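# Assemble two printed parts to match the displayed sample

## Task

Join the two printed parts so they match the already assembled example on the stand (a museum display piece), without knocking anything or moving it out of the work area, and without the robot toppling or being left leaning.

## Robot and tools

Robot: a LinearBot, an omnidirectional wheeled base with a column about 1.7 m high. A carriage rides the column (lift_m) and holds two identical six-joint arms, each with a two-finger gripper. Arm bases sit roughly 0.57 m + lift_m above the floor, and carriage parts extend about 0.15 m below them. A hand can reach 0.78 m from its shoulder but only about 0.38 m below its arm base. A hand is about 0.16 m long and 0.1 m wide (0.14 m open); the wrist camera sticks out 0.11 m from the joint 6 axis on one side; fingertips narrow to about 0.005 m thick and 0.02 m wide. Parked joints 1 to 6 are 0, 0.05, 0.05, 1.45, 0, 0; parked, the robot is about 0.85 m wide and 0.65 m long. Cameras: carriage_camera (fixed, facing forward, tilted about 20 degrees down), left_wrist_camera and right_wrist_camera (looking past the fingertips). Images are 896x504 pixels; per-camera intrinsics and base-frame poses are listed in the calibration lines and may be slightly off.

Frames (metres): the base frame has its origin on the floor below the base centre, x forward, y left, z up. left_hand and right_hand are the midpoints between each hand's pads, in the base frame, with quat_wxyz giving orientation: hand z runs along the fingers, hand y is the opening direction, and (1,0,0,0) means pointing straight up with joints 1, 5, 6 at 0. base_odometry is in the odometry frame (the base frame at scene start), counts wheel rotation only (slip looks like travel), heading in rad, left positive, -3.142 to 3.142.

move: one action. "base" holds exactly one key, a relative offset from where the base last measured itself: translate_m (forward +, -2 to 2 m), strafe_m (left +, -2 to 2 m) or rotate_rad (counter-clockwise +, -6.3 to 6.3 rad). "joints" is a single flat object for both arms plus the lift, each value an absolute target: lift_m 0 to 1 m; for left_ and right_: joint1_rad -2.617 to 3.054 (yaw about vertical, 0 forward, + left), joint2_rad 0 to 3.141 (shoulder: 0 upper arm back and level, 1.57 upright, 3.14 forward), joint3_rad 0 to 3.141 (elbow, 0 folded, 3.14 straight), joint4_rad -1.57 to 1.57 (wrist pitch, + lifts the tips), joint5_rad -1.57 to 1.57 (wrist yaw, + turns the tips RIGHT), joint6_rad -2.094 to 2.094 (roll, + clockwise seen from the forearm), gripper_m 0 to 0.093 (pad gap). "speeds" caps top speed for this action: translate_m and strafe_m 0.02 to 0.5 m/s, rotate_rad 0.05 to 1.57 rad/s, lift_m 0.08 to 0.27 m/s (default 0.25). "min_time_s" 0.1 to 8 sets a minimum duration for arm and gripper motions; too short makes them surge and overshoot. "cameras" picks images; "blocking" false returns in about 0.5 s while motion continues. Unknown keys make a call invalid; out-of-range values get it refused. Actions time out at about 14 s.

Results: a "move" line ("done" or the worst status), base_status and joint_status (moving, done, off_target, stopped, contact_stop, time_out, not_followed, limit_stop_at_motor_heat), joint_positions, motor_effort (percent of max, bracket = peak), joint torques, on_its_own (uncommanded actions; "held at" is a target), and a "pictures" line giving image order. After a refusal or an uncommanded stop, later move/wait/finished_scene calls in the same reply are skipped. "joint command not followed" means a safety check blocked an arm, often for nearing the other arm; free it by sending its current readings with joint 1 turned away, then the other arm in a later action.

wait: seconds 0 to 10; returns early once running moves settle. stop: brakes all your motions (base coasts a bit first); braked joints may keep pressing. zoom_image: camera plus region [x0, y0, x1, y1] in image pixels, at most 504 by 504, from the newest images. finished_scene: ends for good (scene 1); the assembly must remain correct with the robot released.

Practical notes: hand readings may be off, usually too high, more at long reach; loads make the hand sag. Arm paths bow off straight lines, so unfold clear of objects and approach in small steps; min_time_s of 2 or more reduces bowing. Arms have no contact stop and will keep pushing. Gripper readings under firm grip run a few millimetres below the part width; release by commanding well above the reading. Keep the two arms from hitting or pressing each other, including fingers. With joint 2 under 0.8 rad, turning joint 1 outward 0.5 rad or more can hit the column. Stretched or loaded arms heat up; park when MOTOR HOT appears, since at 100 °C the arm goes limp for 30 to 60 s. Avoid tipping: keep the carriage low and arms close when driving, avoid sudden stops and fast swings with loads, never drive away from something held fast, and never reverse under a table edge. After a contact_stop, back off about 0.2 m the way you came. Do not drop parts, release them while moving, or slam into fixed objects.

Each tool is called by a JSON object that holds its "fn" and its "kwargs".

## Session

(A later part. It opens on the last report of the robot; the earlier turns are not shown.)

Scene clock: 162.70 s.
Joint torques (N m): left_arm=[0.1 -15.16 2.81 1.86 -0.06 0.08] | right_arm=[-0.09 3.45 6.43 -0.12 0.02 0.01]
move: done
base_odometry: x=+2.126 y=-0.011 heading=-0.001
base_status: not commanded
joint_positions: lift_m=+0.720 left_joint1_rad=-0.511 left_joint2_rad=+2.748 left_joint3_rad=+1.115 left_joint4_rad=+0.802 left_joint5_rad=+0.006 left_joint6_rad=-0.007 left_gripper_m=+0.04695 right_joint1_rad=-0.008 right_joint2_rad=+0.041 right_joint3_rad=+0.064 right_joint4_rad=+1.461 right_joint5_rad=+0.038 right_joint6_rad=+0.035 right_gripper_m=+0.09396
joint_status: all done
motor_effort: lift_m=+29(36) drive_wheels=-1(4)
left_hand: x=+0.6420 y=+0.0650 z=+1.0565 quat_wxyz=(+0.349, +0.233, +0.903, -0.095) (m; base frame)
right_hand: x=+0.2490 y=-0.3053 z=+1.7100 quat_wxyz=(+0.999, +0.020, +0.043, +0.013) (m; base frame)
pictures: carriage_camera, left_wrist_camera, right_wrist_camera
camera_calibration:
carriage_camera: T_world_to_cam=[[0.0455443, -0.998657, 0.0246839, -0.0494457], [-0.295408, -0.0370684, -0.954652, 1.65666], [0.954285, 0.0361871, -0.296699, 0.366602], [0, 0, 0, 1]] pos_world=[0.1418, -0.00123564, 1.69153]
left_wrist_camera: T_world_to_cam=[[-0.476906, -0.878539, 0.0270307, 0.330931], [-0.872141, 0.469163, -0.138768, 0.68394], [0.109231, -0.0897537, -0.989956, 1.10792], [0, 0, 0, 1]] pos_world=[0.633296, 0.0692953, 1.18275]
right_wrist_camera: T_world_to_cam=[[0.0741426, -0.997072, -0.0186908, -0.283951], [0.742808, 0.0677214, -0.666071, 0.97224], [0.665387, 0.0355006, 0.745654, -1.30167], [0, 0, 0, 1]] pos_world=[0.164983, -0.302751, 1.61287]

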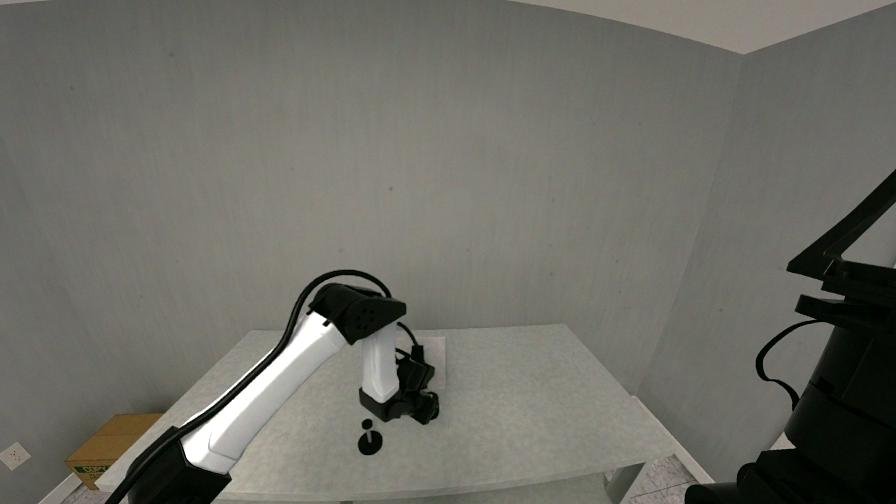

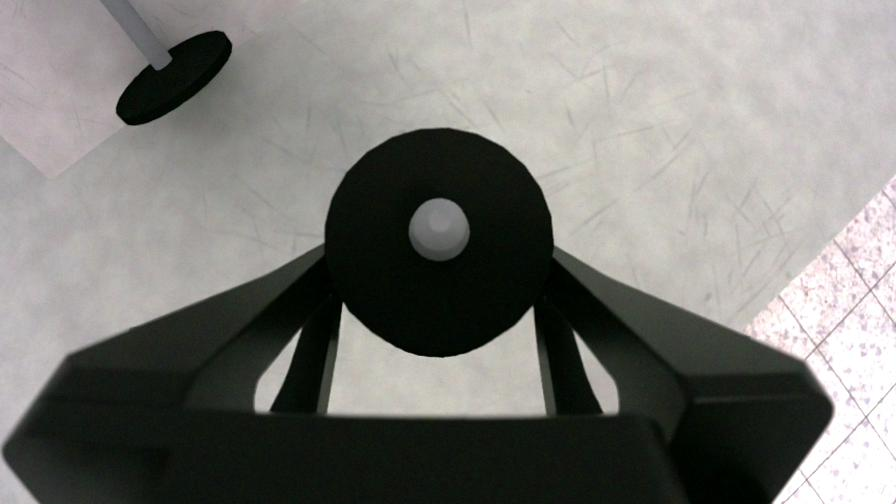

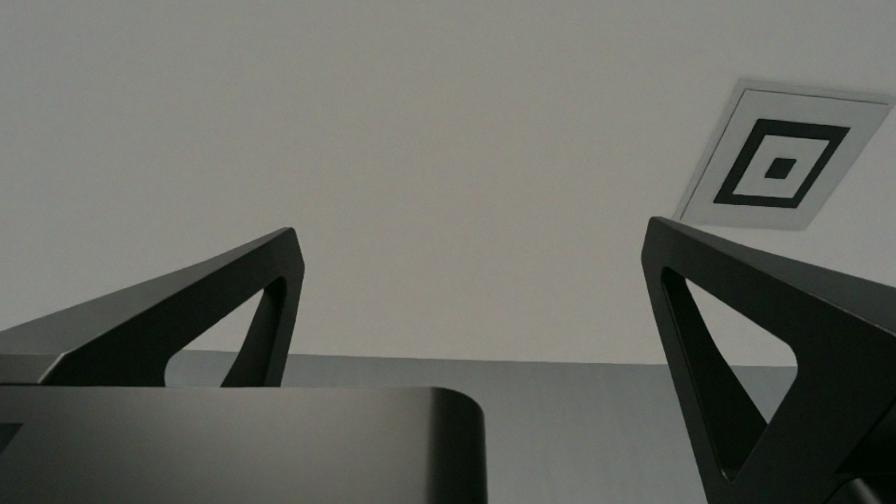

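{"fn": "move", "kwargs": {"joints": {"lift_m": 0.75, "left_joint1_rad": -0.07, "left_joint2_rad": 2.75, "left_joint3_rad": 0.88, "left_joint4_rad": 1.05}, "min_time_s": 3}}

{"fn": "move", "kwargs": {"joints": {"right_joint1_rad": 0.3, "right_joint2_rad": 1.6, "right_joint3_rad": 0.5, "right_joint4_rad": 0.9, "right_joint5_rad": -0.5, "right_joint6_rad": 0}, "min_time_s": 2.5}}

{"fn": "move", "kwargs": {"joints": {"right_joint1_rad": 0.65, "right_joint2_rad": 2.95, "right_joint3_rad": 1.147, "right_joint4_rad": 1.4, "right_joint5_rad": -0.5, "right_joint6_rad": 0}, "min_time_s": 2.5, "cameras": ["all"]}}

Scene clock: 195.87 s.
Joint torques (N m): left_arm=[0.58 -10.84 0.96 2.08 -0.06 0.07] | right_arm=[-0.1 3.44 6.43 -0.11 0.02 0.01]
move: done
base_odometry: x=+2.126 y=-0.011 heading=-0.001
base_status: not commanded
joint_positions: lift_m=+0.750 left_joint1_rad=-0.075 left_joint2_rad=+2.747 left_joint3_rad=+0.885 left_joint4_rad=+1.018 left_joint5_rad=+0.006 left_joint6_rad=-0.007 left_gripper_m=+0.04695 right_joint1_rad=-0.008 right_joint2_rad=+0.041 right_joint3_rad=+0.064 right_joint4_rad=+1.461 right_joint5_rad=+0.038 right_joint6_rad=+0.035 right_gripper_m=+0.09396
joint_status: all done
motor_effort: lift_m=+30(36) drive_wheels=+1(3)
left_hand: x=+0.6417 y=+0.2664 z=+1.0807 quat_wxyz=(+0.355, +0.033, +0.934, -0.017) (m; base frame)
right_hand: x=+0.2490 y=-0.3053 z=+1.7400 quat_wxyz=(+0.999, +0.020, +0.043, +0.013) (m; base frame)
pictures: none

Scene clock: 198.67 s.
Joint torques (N m): left_arm=[0.58 -10.85 0.95 2.07 -0.06 0.08] | right_arm=[0.44 -5.41 8.88 1.92 -0.15 -0.13]
move: done
base_odometry: x=+2.126 y=-0.011 heading=-0.001
base_status: not commanded
joint_positions: lift_m=+0.750 left_joint1_rad=-0.075 left_joint2_rad=+2.747 left_joint3_rad=+0.885 left_joint4_rad=+1.019 left_joint5_rad=+0.006 left_joint6_rad=-0.007 left_gripper_m=+0.04695 right_joint1_rad=+0.293 right_joint2_rad=+1.583 right_joint3_rad=+0.473 right_joint4_rad=+0.913 right_joint5_rad=-0.486 right_joint6_rad=+0.010 right_gripper_m=+0.09396
joint_status: all done
motor_effort: lift_m=+32(33) drive_wheels=+2(2)
left_hand: x=+0.6420 y=+0.2664 z=+1.0809 quat_wxyz=(+0.355, +0.033, +0.934, -0.017) (m; base frame)
right_hand: x=+0.5960 y=-0.1024 z=+1.4435 quat_wxyz=(+0.581, -0.257, +0.721, +0.277) (m; base frame)
pictures: none

Scene clock: 201.47 s.
Joint torques (N m): left_arm=[0.61 -10.86 0.94 2.06 -0.06 0.08] | right_arm=[0.39 -10.1 3.25 2.07 -0.19 -0.13]
move: done
base_odometry: x=+2.126 y=-0.011 heading=-0.001
base_status: not commanded
joint_positions: lift_m=+0.750 left_joint1_rad=-0.075 left_joint2_rad=+2.747 left_joint3_rad=+0.885 left_joint4_rad=+1.020 left_joint5_rad=+0.006 left_joint6_rad=-0.007 left_gripper_m=+0.04695 right_joint1_rad=+0.644 right_joint2_rad=+2.924 right_joint3_rad=+1.134 right_joint4_rad=+1.393 right_joint5_rad=-0.489 right_joint6_rad=+0.010 right_gripper_m=+0.09396
joint_status: all done
motor_effort: lift_m=+27(33) drive_wheels=+0(2)
left_hand: x=+0.6421 y=+0.2664 z=+1.0810 quat_wxyz=(+0.356, +0.033, +0.934, -0.017) (m; base frame)
right_hand: x=+0.5729 y=+0.0629 z=+1.1334 quat_wxyz=(+0.444, -0.379, +0.726, +0.363) (m; base frame)
pictures: carriage_camera, left_wrist_camera, right_wrist_camera
camera_calibration:
carriage_camera: T_world_to_cam=[[0.0455443, -0.998657, 0.0246839, -0.0501837], [-0.295408, -0.0370684, -0.954652, 1.68521], [0.954285, 0.0361871, -0.296699, 0.375474], [0, 0, 0, 1]] pos_world=[0.1418, -0.00123564, 1.72143]
left_wrist_camera: T_world_to_cam=[[-0.060577, -0.997809, 0.0265993, 0.272092], [-0.99027, 0.0567319, -0.12707, 0.765928], [0.125283, -0.034038, -0.991537, 1.12678], [0, 0, 0, 1]] pos_world=[0.633791, 0.266397, 1.20734]
right_wrist_camera: T_world_to_cam=[[0.866267, -0.436068, -0.243774, -0.185543], [-0.495891, -0.691355, -0.525472, 0.920622], [0.0606074, 0.576084, -0.81514, 0.981205], [0, 0, 0, 1]] pos_world=[0.55779, -0.0096902, 1.23835]

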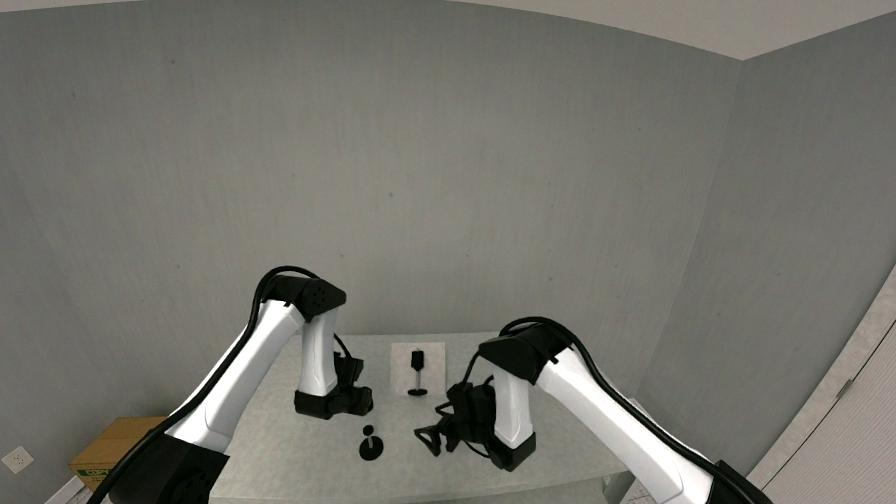

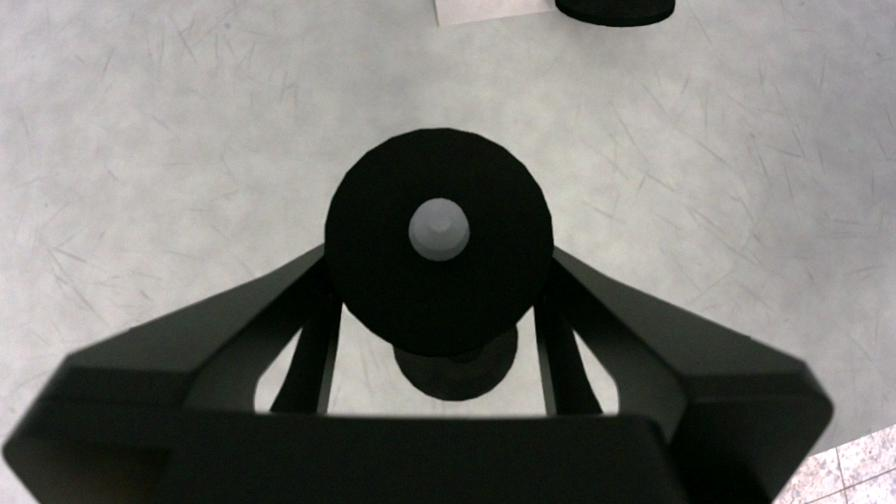

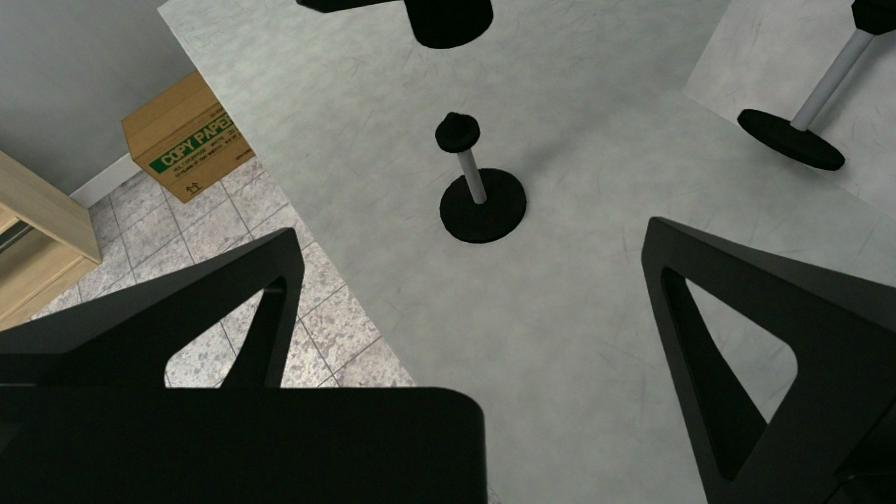

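{"fn": "zoom_image", "kwargs": {"camera": "right_wrist_camera", "region": [380, 0, 560, 260]}}

{"fn": "zoom_image", "kwargs": {"camera": "left_wrist_camera", "region": [310, 110, 570, 420]}}

Scaled by 1.938 from the camera's 896x504 image, which has a finer 1280x720 frame.

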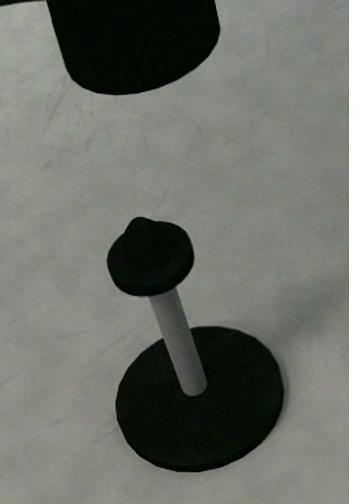

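Scaled by 1.626 from the camera's 896x504 image, which has a finer 1280x720 frame.

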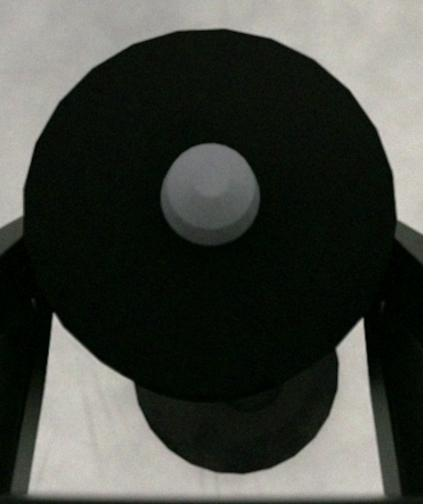

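{"fn": "move", "kwargs": {"base": {"translate_m": -0.028}}}

{"fn": "move", "kwargs": {"base": {"strafe_m": -0.016}, "joints": {"lift_m": 0.725}, "cameras": ["all"]}}

{"fn": "zoom_image", "kwargs": {"camera": "right_wrist_camera", "region": [380, 0, 600, 240]}}

{"fn": "zoom_image", "kwargs": {"camera": "carriage_camera", "region": [310, 370, 430, 470]}}

Scene clock: 222.37 s.
Joint torques (N m): left_arm=[0.77 -10.81 1.39 2.05 -0.05 0.07] | right_arm=[-0.01 -10.09 3.25 2.04 -0.18 -0.13]
move: done
base_odometry: x=+2.098 y=-0.011 heading=-0.001
base_status: done
joint_positions: lift_m=+0.750 left_joint1_rad=-0.075 left_joint2_rad=+2.747 left_joint3_rad=+0.881 left_joint4_rad=+1.022 left_joint5_rad=+0.006 left_joint6_rad=-0.007 left_gripper_m=+0.04695 right_joint1_rad=+0.648 right_joint2_rad=+2.924 right_joint3_rad=+1.134 right_joint4_rad=+1.396 right_joint5_rad=-0.490 right_joint6_rad=+0.010 right_gripper_m=+0.09396
joint_status: not commanded
motor_effort: lift_m=+30(32) drive_wheels=+1(9)
left_hand: x=+0.6408 y=+0.2666 z=+1.0807 quat_wxyz=(+0.355, +0.033, +0.934, -0.017) (m; base frame)
right_hand: x=+0.5714 y=+0.0646 z=+1.1341 quat_wxyz=(+0.444, -0.381, +0.724, +0.365) (m; base frame)
pictures: none

Scene clock: 223.20 s.
Joint torques (N m): left_arm=[0.49 -10.82 1.31 1.99 -0.04 0.08] | right_arm=[-0.1 -10.95 2.73 2 -0.18 -0.12]
move: done
base_odometry: x=+2.098 y=-0.027 heading=-0.001
base_status: done
joint_positions: lift_m=+0.725 left_joint1_rad=-0.074 left_joint2_rad=+2.747 left_joint3_rad=+0.880 left_joint4_rad=+1.028 left_joint5_rad=+0.006 left_joint6_rad=-0.007 left_gripper_m=+0.04695 right_joint1_rad=+0.650 right_joint2_rad=+2.933 right_joint3_rad=+1.140 right_joint4_rad=+1.399 right_joint5_rad=-0.490 right_joint6_rad=+0.009 right_gripper_m=+0.09396
joint_status: all done
motor_effort: lift_m=+24(27) drive_wheels=+0(9)
left_hand: x=+0.6417 y=+0.2669 z=+1.0572 quat_wxyz=(+0.357, +0.032, +0.933, -0.017) (m; base frame)
right_hand: x=+0.5706 y=+0.0650 z=+1.1075 quat_wxyz=(+0.444, -0.382, +0.723, +0.365) (m; base frame)
pictures: carriage_camera, left_wrist_camera, right_wrist_camera
camera_calibration:
carriage_camera: T_world_to_cam=[[0.0455443, -0.998657, 0.0246839, -0.0495814], [-0.295408, -0.0370684, -0.954652, 1.66191], [0.954285, 0.0361871, -0.296699, 0.368234], [0, 0, 0, 1]] pos_world=[0.1418, -0.00123564, 1.69703]
left_wrist_camera: T_world_to_cam=[[-0.0595998, -0.997867, 0.0266204, 0.272646], [-0.989839, 0.0556295, -0.130856, 0.766589], [0.129096, -0.034149, -0.991044, 1.10044], [0, 0, 0, 1]] pos_world=[0.632987, 0.266999, 1.18364]
right_wrist_camera: T_world_to_cam=[[0.870398, -0.428717, -0.242094, -0.193616], [-0.488831, -0.693821, -0.528825, 0.907222], [0.0587466, 0.578632, -0.813471, 0.958046], [0, 0, 0, 1]] pos_world=[0.55572, -0.00791299, 1.21223]

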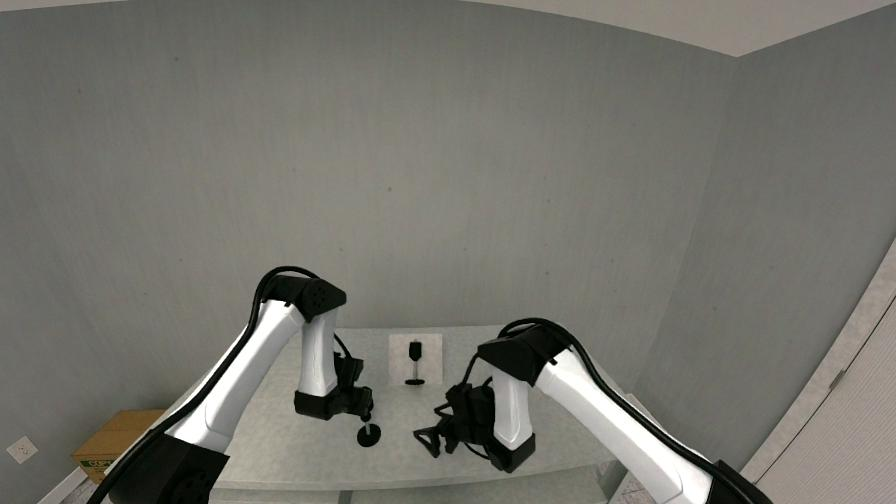

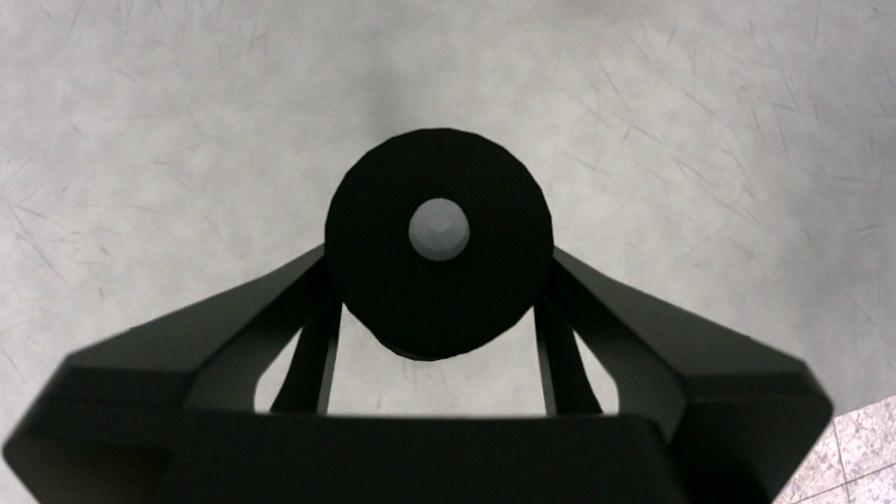

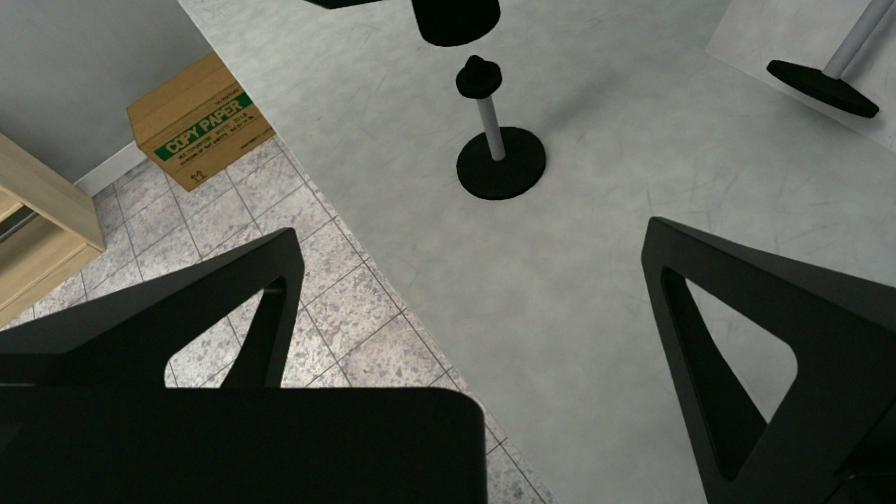

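Scaled by 2.100 from the camera's 896x504 image, which has a finer 1280x720 frame.

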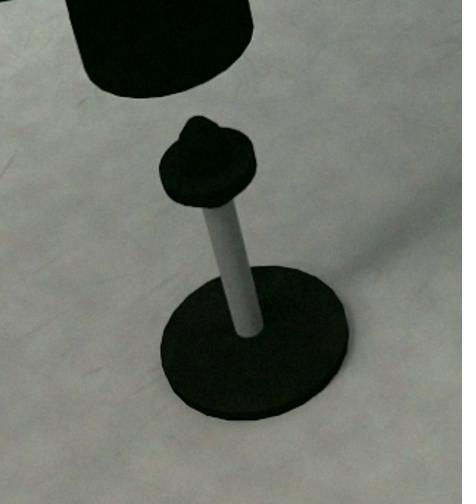

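Scaled by 4.200 from the camera's 896x504 image, which has a finer 1280x720 frame.

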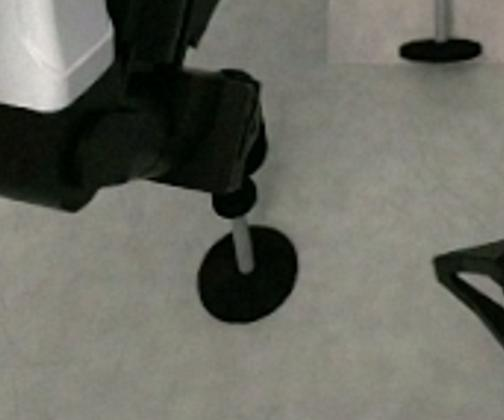

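{"fn": "move", "kwargs": {"base": {"strafe_m": 0.006}, "joints": {"lift_m": 0.706}, "cameras": ["all"]}}

{"fn": "zoom_image", "kwargs": {"camera": "right_wrist_camera", "region": [390, 0, 590, 200]}}

{"fn": "zoom_image", "kwargs": {"camera": "carriage_camera", "region": [330, 370, 410, 450]}}

{"fn": "zoom_image", "kwargs": {"camera": "left_wrist_camera", "region": [310, 110, 570, 420]}}

Scene clock: 241.80 s.
Joint torques (N m): left_arm=[0.06 -10.77 1.47 1.99 -0.04 0.08] | right_arm=[-0.2 -11.15 2.82 2 -0.14 -0.12]
move: done
base_odometry: x=+2.098 y=-0.021 heading=-0.001
base_status: done
joint_positions: lift_m=+0.706 left_joint1_rad=-0.069 left_joint2_rad=+2.747 left_joint3_rad=+0.880 left_joint4_rad=+1.030 left_joint5_rad=+0.003 left_joint6_rad=-0.007 left_gripper_m=+0.04695 right_joint1_rad=+0.651 right_joint2_rad=+2.935 right_joint3_rad=+1.140 right_joint4_rad=+1.400 right_joint5_rad=-0.491 right_joint6_rad=+0.009 right_gripper_m=+0.09396
joint_status: all done
motor_effort: lift_m=+24(25) drive_wheels=-2(9)
left_hand: x=+0.6420 y=+0.2692 z=+1.0385 quat_wxyz=(+0.358, +0.030, +0.933, -0.015) (m; base frame)
right_hand: x=+0.5694 y=+0.0653 z=+1.0876 quat_wxyz=(+0.443, -0.383, +0.723, +0.366) (m; base frame)
pictures: carriage_camera, left_wrist_camera, right_wrist_camera
camera_calibration:
carriage_camera: T_world_to_cam=[[0.0455443, -0.998657, 0.0246839, -0.0491124], [-0.295408, -0.0370684, -0.954652, 1.64378], [0.954285, 0.0361871, -0.296699, 0.362597], [0, 0, 0, 1]] pos_world=[0.1418, -0.00123564, 1.67803]
left_wrist_camera: T_world_to_cam=[[-0.0535656, -0.998253, 0.0249506, 0.273381], [-0.98995, 0.0498119, -0.132356, 0.767506], [0.130882, -0.0317896, -0.990888, 1.07992], [0, 0, 0, 1]] pos_world=[0.633094, 0.269003, 1.16484]
right_wrist_camera: T_world_to_cam=[[0.870999, -0.426974, -0.243011, -0.196887], [-0.488043, -0.695251, -0.527674, 0.894629], [0.0563493, 0.578203, -0.813944, 0.94369], [0, 0, 0, 1]] pos_world=[0.55493, -0.00771835, 1.19234]

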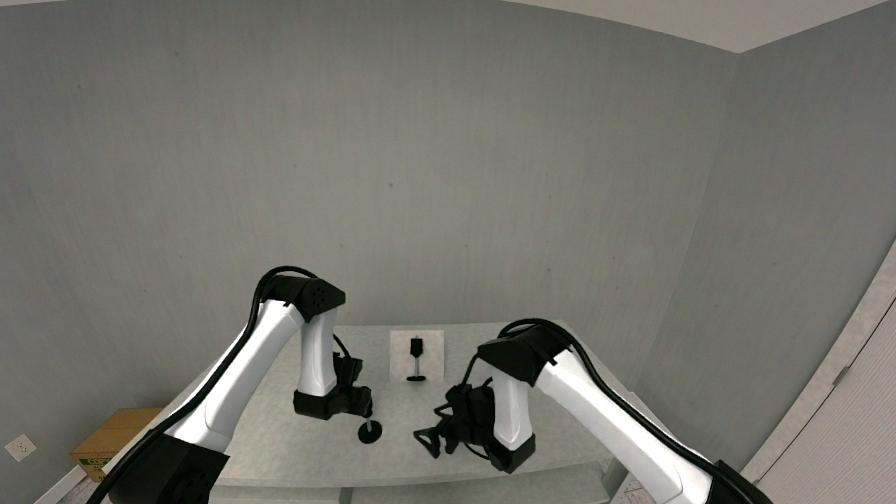

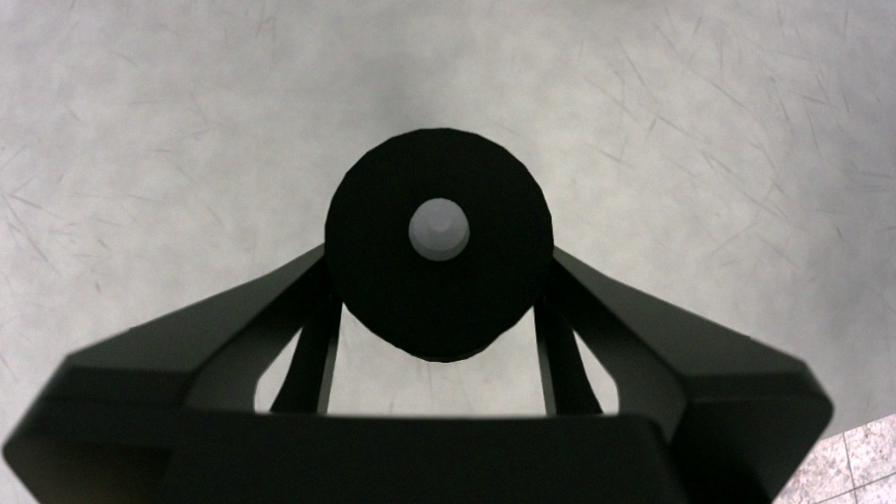

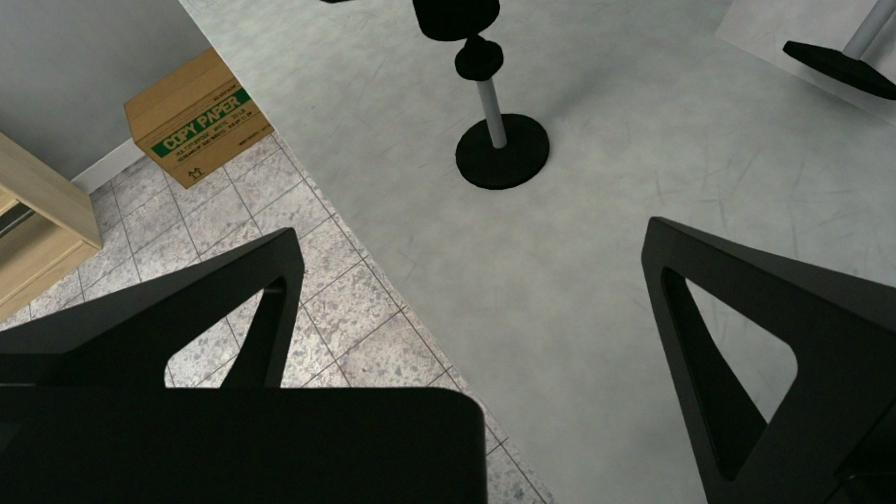

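Scaled by 2.520 from the camera's 896x504 image, which has a finer 1280x720 frame.

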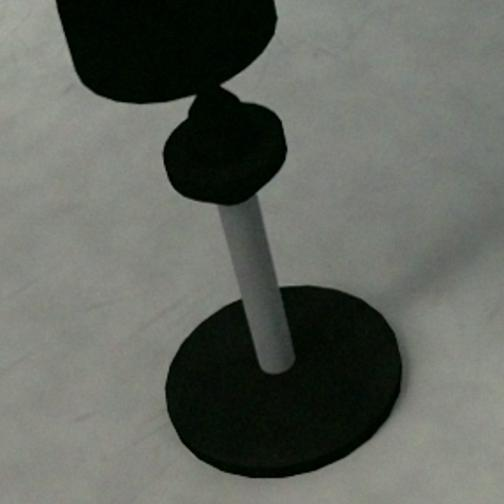

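Scaled by 6.300 from the camera's 896x504 image, which has a finer 1280x720 frame.

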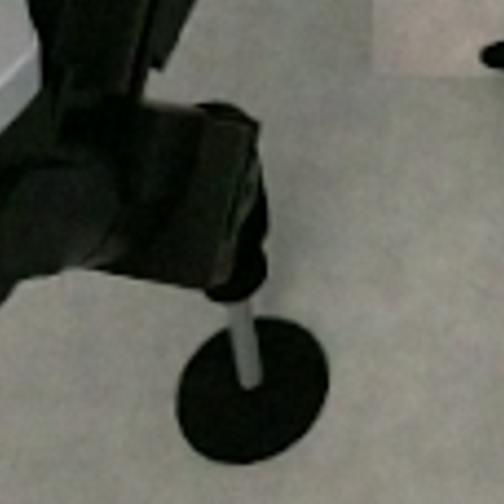

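Scaled by 1.626 from the camera's 896x504 image, which has a finer 1280x720 frame.

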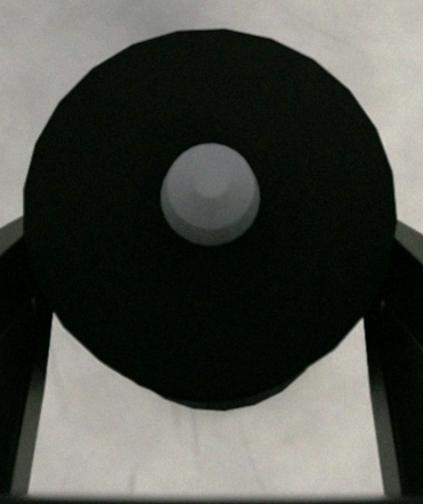

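{"fn": "move", "kwargs": {"base": {"strafe_m": -0.004}}}

{"fn": "move", "kwargs": {"base": {"translate_m": 0.005}, "joints": {"lift_m": 0.698}, "cameras": ["all"]}}

{"fn": "zoom_image", "kwargs": {"camera": "right_wrist_camera", "region": [390, 0, 590, 200]}}

{"fn": "zoom_image", "kwargs": {"camera": "carriage_camera", "region": [330, 370, 410, 450]}}

{"fn": "zoom_image", "kwargs": {"camera": "left_wrist_camera", "region": [310, 110, 570, 420]}}

Scene clock: 279.80 s.
Joint torques (N m): left_arm=[0.13 -10.82 1.26 1.99 0 0.08] | right_arm=[0.02 -11.06 2.62 1.98 -0.16 -0.12]
move: done
base_odometry: x=+2.099 y=-0.025 heading=+0.000
base_status: done
joint_positions: lift_m=+0.706 left_joint1_rad=-0.070 left_joint2_rad=+2.747 left_joint3_rad=+0.880 left_joint4_rad=+1.030 left_joint5_rad=+0.003 left_joint6_rad=-0.007 left_gripper_m=+0.04695 right_joint1_rad=+0.649 right_joint2_rad=+2.935 right_joint3_rad=+1.140 right_joint4_rad=+1.400 right_joint5_rad=-0.492 right_joint6_rad=+0.009 right_gripper_m=+0.09396
joint_status: not commanded
motor_effort: lift_m=+26(26) drive_wheels=-1(9)
left_hand: x=+0.6420 y=+0.2688 z=+1.0385 quat_wxyz=(+0.358, +0.030, +0.933, -0.015) (m; base frame)
right_hand: x=+0.5700 y=+0.0646 z=+1.0876 quat_wxyz=(+0.444, -0.382, +0.724, +0.366) (m; base frame)
pictures: none

Scene clock: 281.03 s.
Joint torques (N m): left_arm=[-0.05 -10.82 1.26 1.99 -0.01 0.07] | right_arm=[-0.02 -11.26 2.7 1.99 -0.15 -0.12]
move: done
base_odometry: x=+2.103 y=-0.025 heading=-0.001
base_status: done
joint_positions: lift_m=+0.698 left_joint1_rad=-0.070 left_joint2_rad=+2.747 left_joint3_rad=+0.880 left_joint4_rad=+1.030 left_joint5_rad=+0.003 left_joint6_rad=-0.007 left_gripper_m=+0.04695 right_joint1_rad=+0.649 right_joint2_rad=+2.936 right_joint3_rad=+1.141 right_joint4_rad=+1.400 right_joint5_rad=-0.492 right_joint6_rad=+0.009 right_gripper_m=+0.09396
joint_status: all done
motor_effort: lift_m=+22(25) drive_wheels=-4(11)
left_hand: x=+0.6420 y=+0.2688 z=+1.0305 quat_wxyz=(+0.358, +0.030, +0.933, -0.015) (m; base frame)
right_hand: x=+0.5702 y=+0.0644 z=+1.0792 quat_wxyz=(+0.444, -0.382, +0.724, +0.365) (m; base frame)
pictures: carriage_camera, left_wrist_camera, right_wrist_camera
camera_calibration:
carriage_camera: T_world_to_cam=[[0.0455443, -0.998657, 0.0246839, -0.0489174], [-0.295408, -0.0370684, -0.954652, 1.63623], [0.954285, 0.0361871, -0.296699, 0.360253], [0, 0, 0, 1]] pos_world=[0.1418, -0.00123564, 1.67013]
left_wrist_camera: T_world_to_cam=[[-0.0541932, -0.998233, 0.0243582, 0.274258], [-0.989915, 0.0505121, -0.132349, 0.766248], [0.130885, -0.0312849, -0.990904, 1.07186], [0, 0, 0, 1]] pos_world=[0.633093, 0.268601, 1.15684]
right_wrist_camera: T_world_to_cam=[[0.870062, -0.428666, -0.243388, -0.198894], [-0.489619, -0.694277, -0.527497, 0.890709], [0.057141, 0.578122, -0.813947, 0.936917], [0, 0, 0, 1]] pos_world=[0.555622, -0.00851315, 1.18404]

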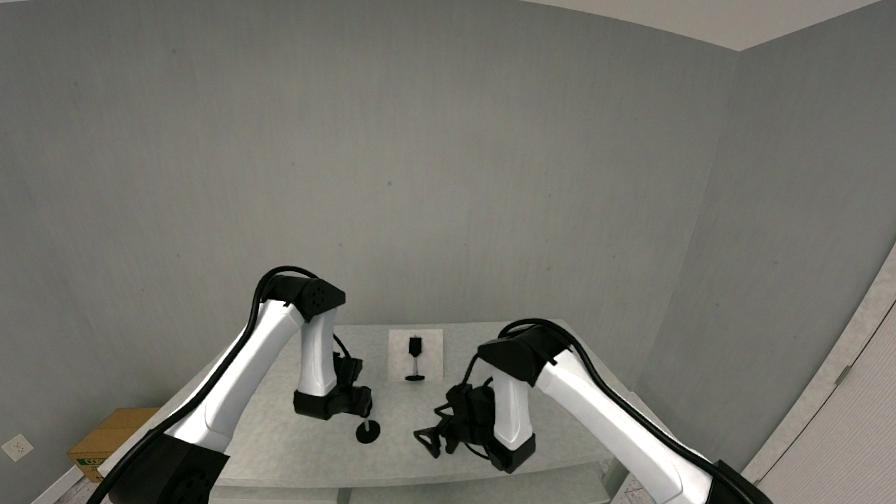

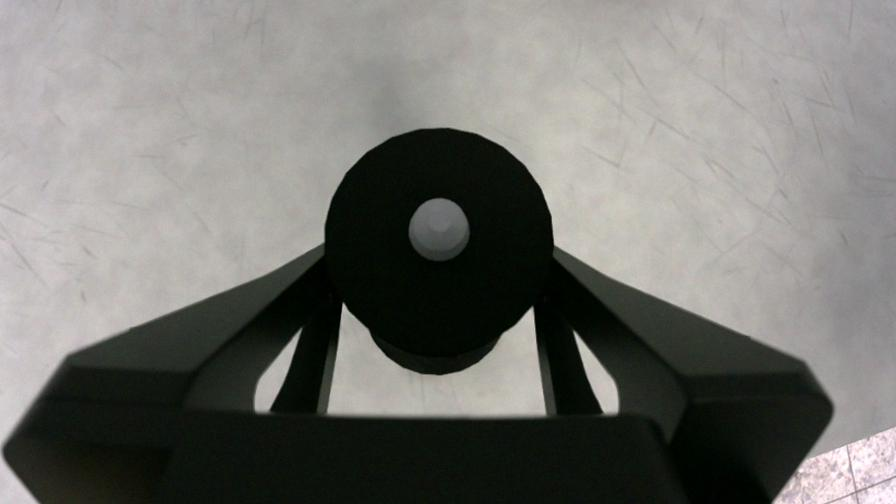

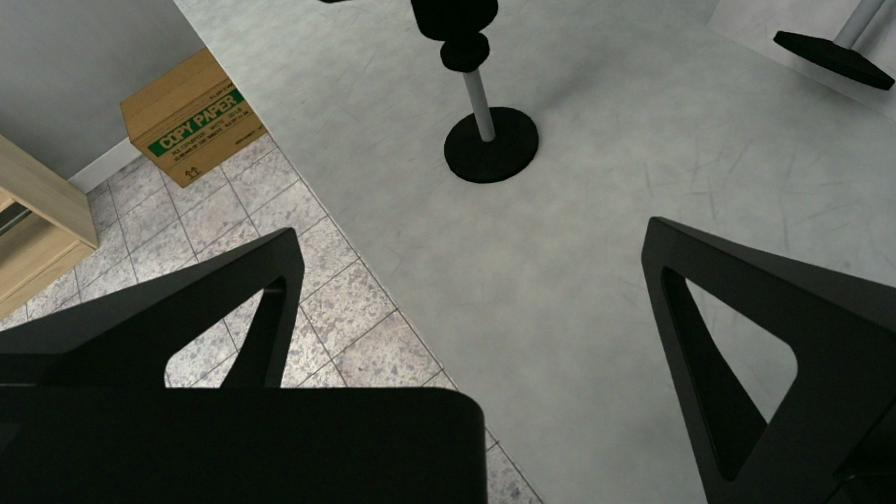

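Scaled by 2.520 from the camera's 896x504 image, which has a finer 1280x720 frame.

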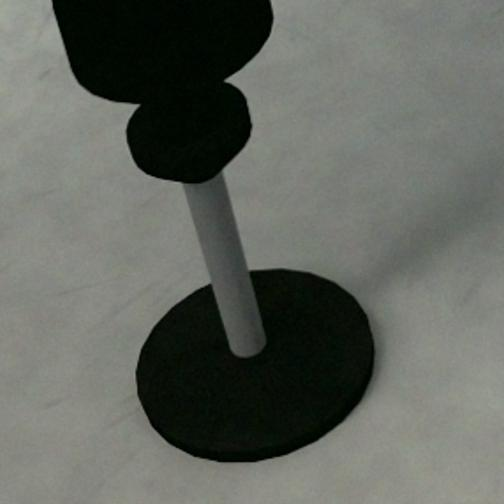

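Scaled by 6.300 from the camera's 896x504 image, which has a finer 1280x720 frame.

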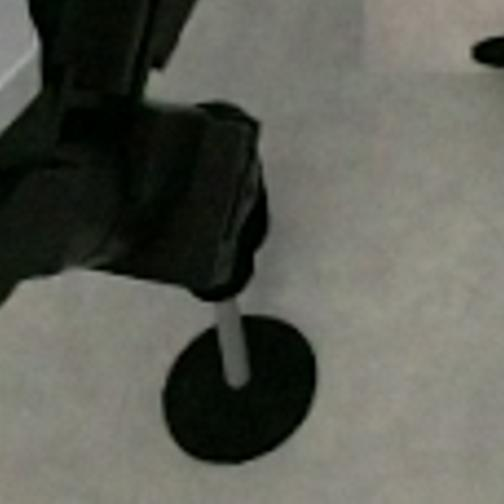

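Scaled by 1.626 from the camera's 896x504 image, which has a finer 1280x720 frame.

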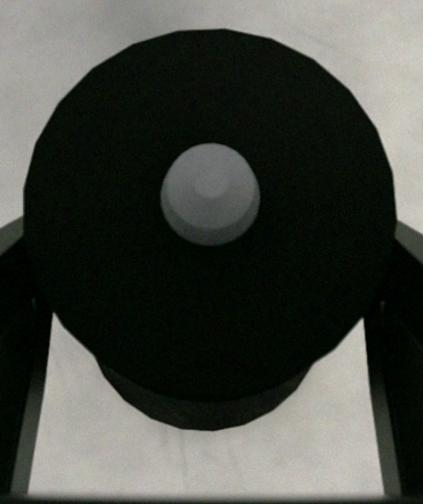

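{"fn": "move", "kwargs": {"joints": {"lift_m": 0.686}, "speeds": {"lift_m": 0.08}, "cameras": ["all"]}}

{"fn": "zoom_image", "kwargs": {"camera": "right_wrist_camera", "region": [390, 0, 590, 200]}}

{"fn": "zoom_image", "kwargs": {"camera": "left_wrist_camera", "region": [310, 110, 570, 420]}}

Scene clock: 290.83 s.
Joint torques (N m): left_arm=[0.24 -10.84 1.39 1.92 -0.02 0.08] | right_arm=[-0.09 -11.25 2.61 1.99 -0.16 -0.12]
move: done
base_odometry: x=+2.103 y=-0.025 heading=-0.001
base_status: not commanded
joint_positions: lift_m=+0.686 left_joint1_rad=-0.070 left_joint2_rad=+2.747 left_joint3_rad=+0.880 left_joint4_rad=+1.034 left_joint5_rad=+0.003 left_joint6_rad=-0.007 left_gripper_m=+0.04695 right_joint1_rad=+0.649 right_joint2_rad=+2.936 right_joint3_rad=+1.141 right_joint4_rad=+1.402 right_joint5_rad=-0.492 right_joint6_rad=+0.009 right_gripper_m=+0.09396
joint_status: all done
motor_effort: lift_m=+23(26) drive_wheels=-4(5)
left_hand: x=+0.6427 y=+0.2688 z=+1.0191 quat_wxyz=(+0.360, +0.030, +0.932, -0.015) (m; base frame)
right_hand: x=+0.5703 y=+0.0645 z=+1.0676 quat_wxyz=(+0.444, -0.382, +0.723, +0.366) (m; base frame)
pictures: carriage_camera, left_wrist_camera, right_wrist_camera
camera_calibration:
carriage_camera: T_world_to_cam=[[0.0455443, -0.998657, 0.0246839, -0.0486188], [-0.295408, -0.0370684, -0.954652, 1.62468], [0.954285, 0.0361871, -0.296699, 0.356663], [0, 0, 0, 1]] pos_world=[0.1418, -0.00123564, 1.65803]
left_wrist_camera: T_world_to_cam=[[-0.054228, -0.998229, 0.0244624, 0.274448], [-0.989402, 0.0504115, -0.136171, 0.769011], [0.134696, -0.0315874, -0.990383, 1.05761], [0, 0, 0, 1]] pos_world=[0.633288, 0.268602, 1.14544]
right_wrist_camera: T_world_to_cam=[[0.870426, -0.428383, -0.242583, -0.202843], [-0.488829, -0.693676, -0.529018, 0.885763], [0.0583488, 0.579053, -0.8132, 0.925912], [0, 0, 0, 1]] pos_world=[0.555521, -0.008614, 1.17233]

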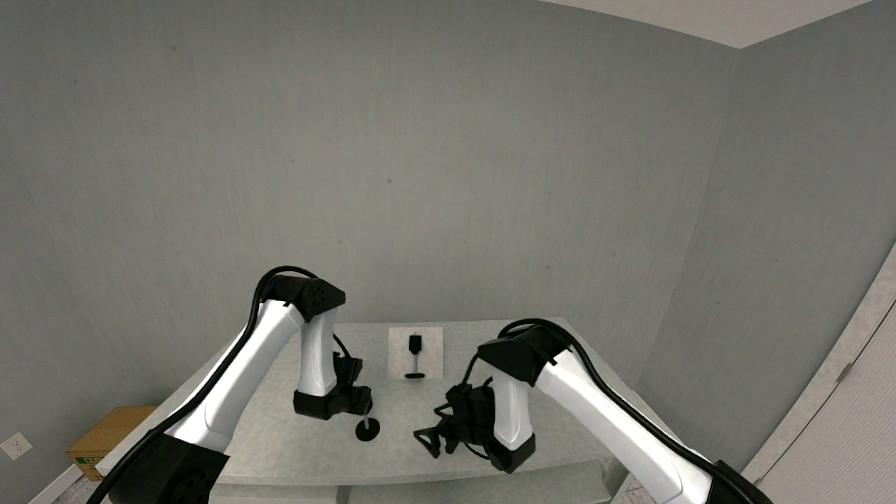

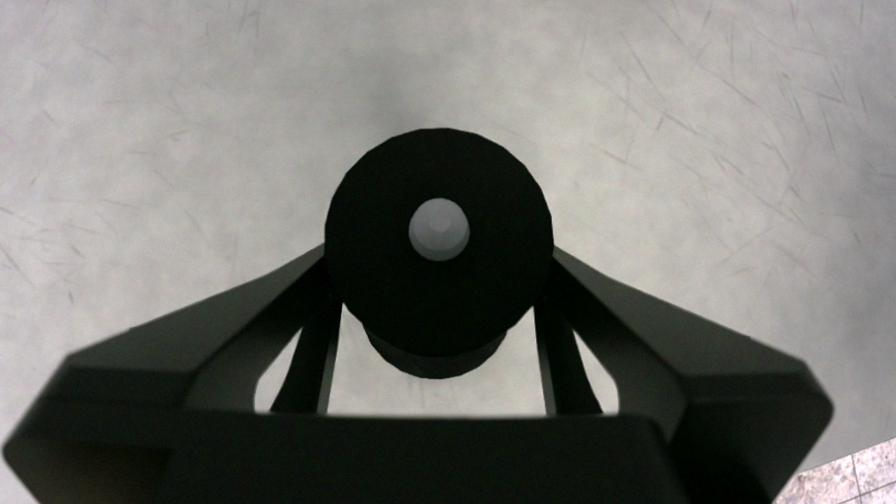

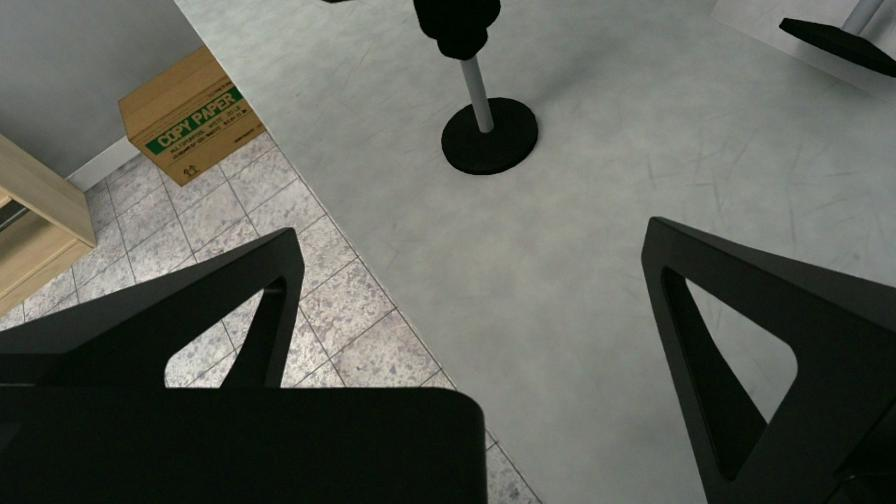

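Scaled by 2.520 from the camera's 896x504 image, which has a finer 1280x720 frame.

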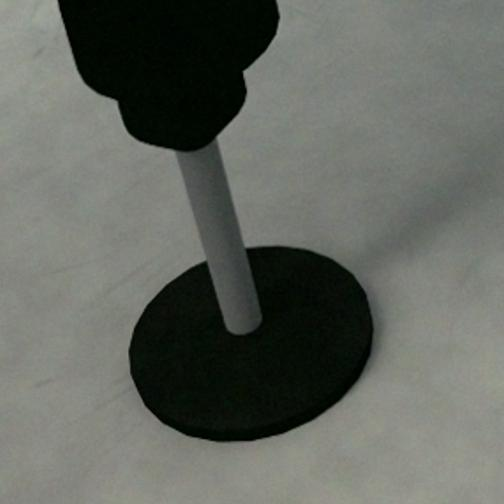

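Scaled by 1.626 from the camera's 896x504 image, which has a finer 1280x720 frame.

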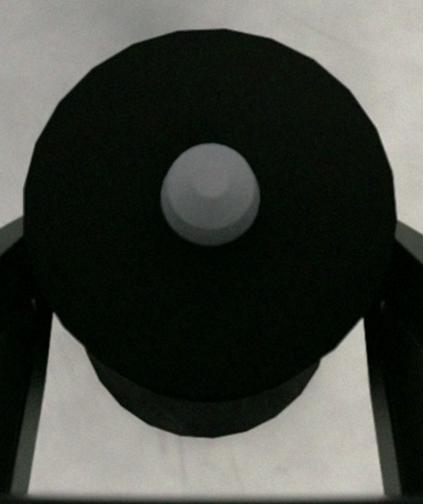

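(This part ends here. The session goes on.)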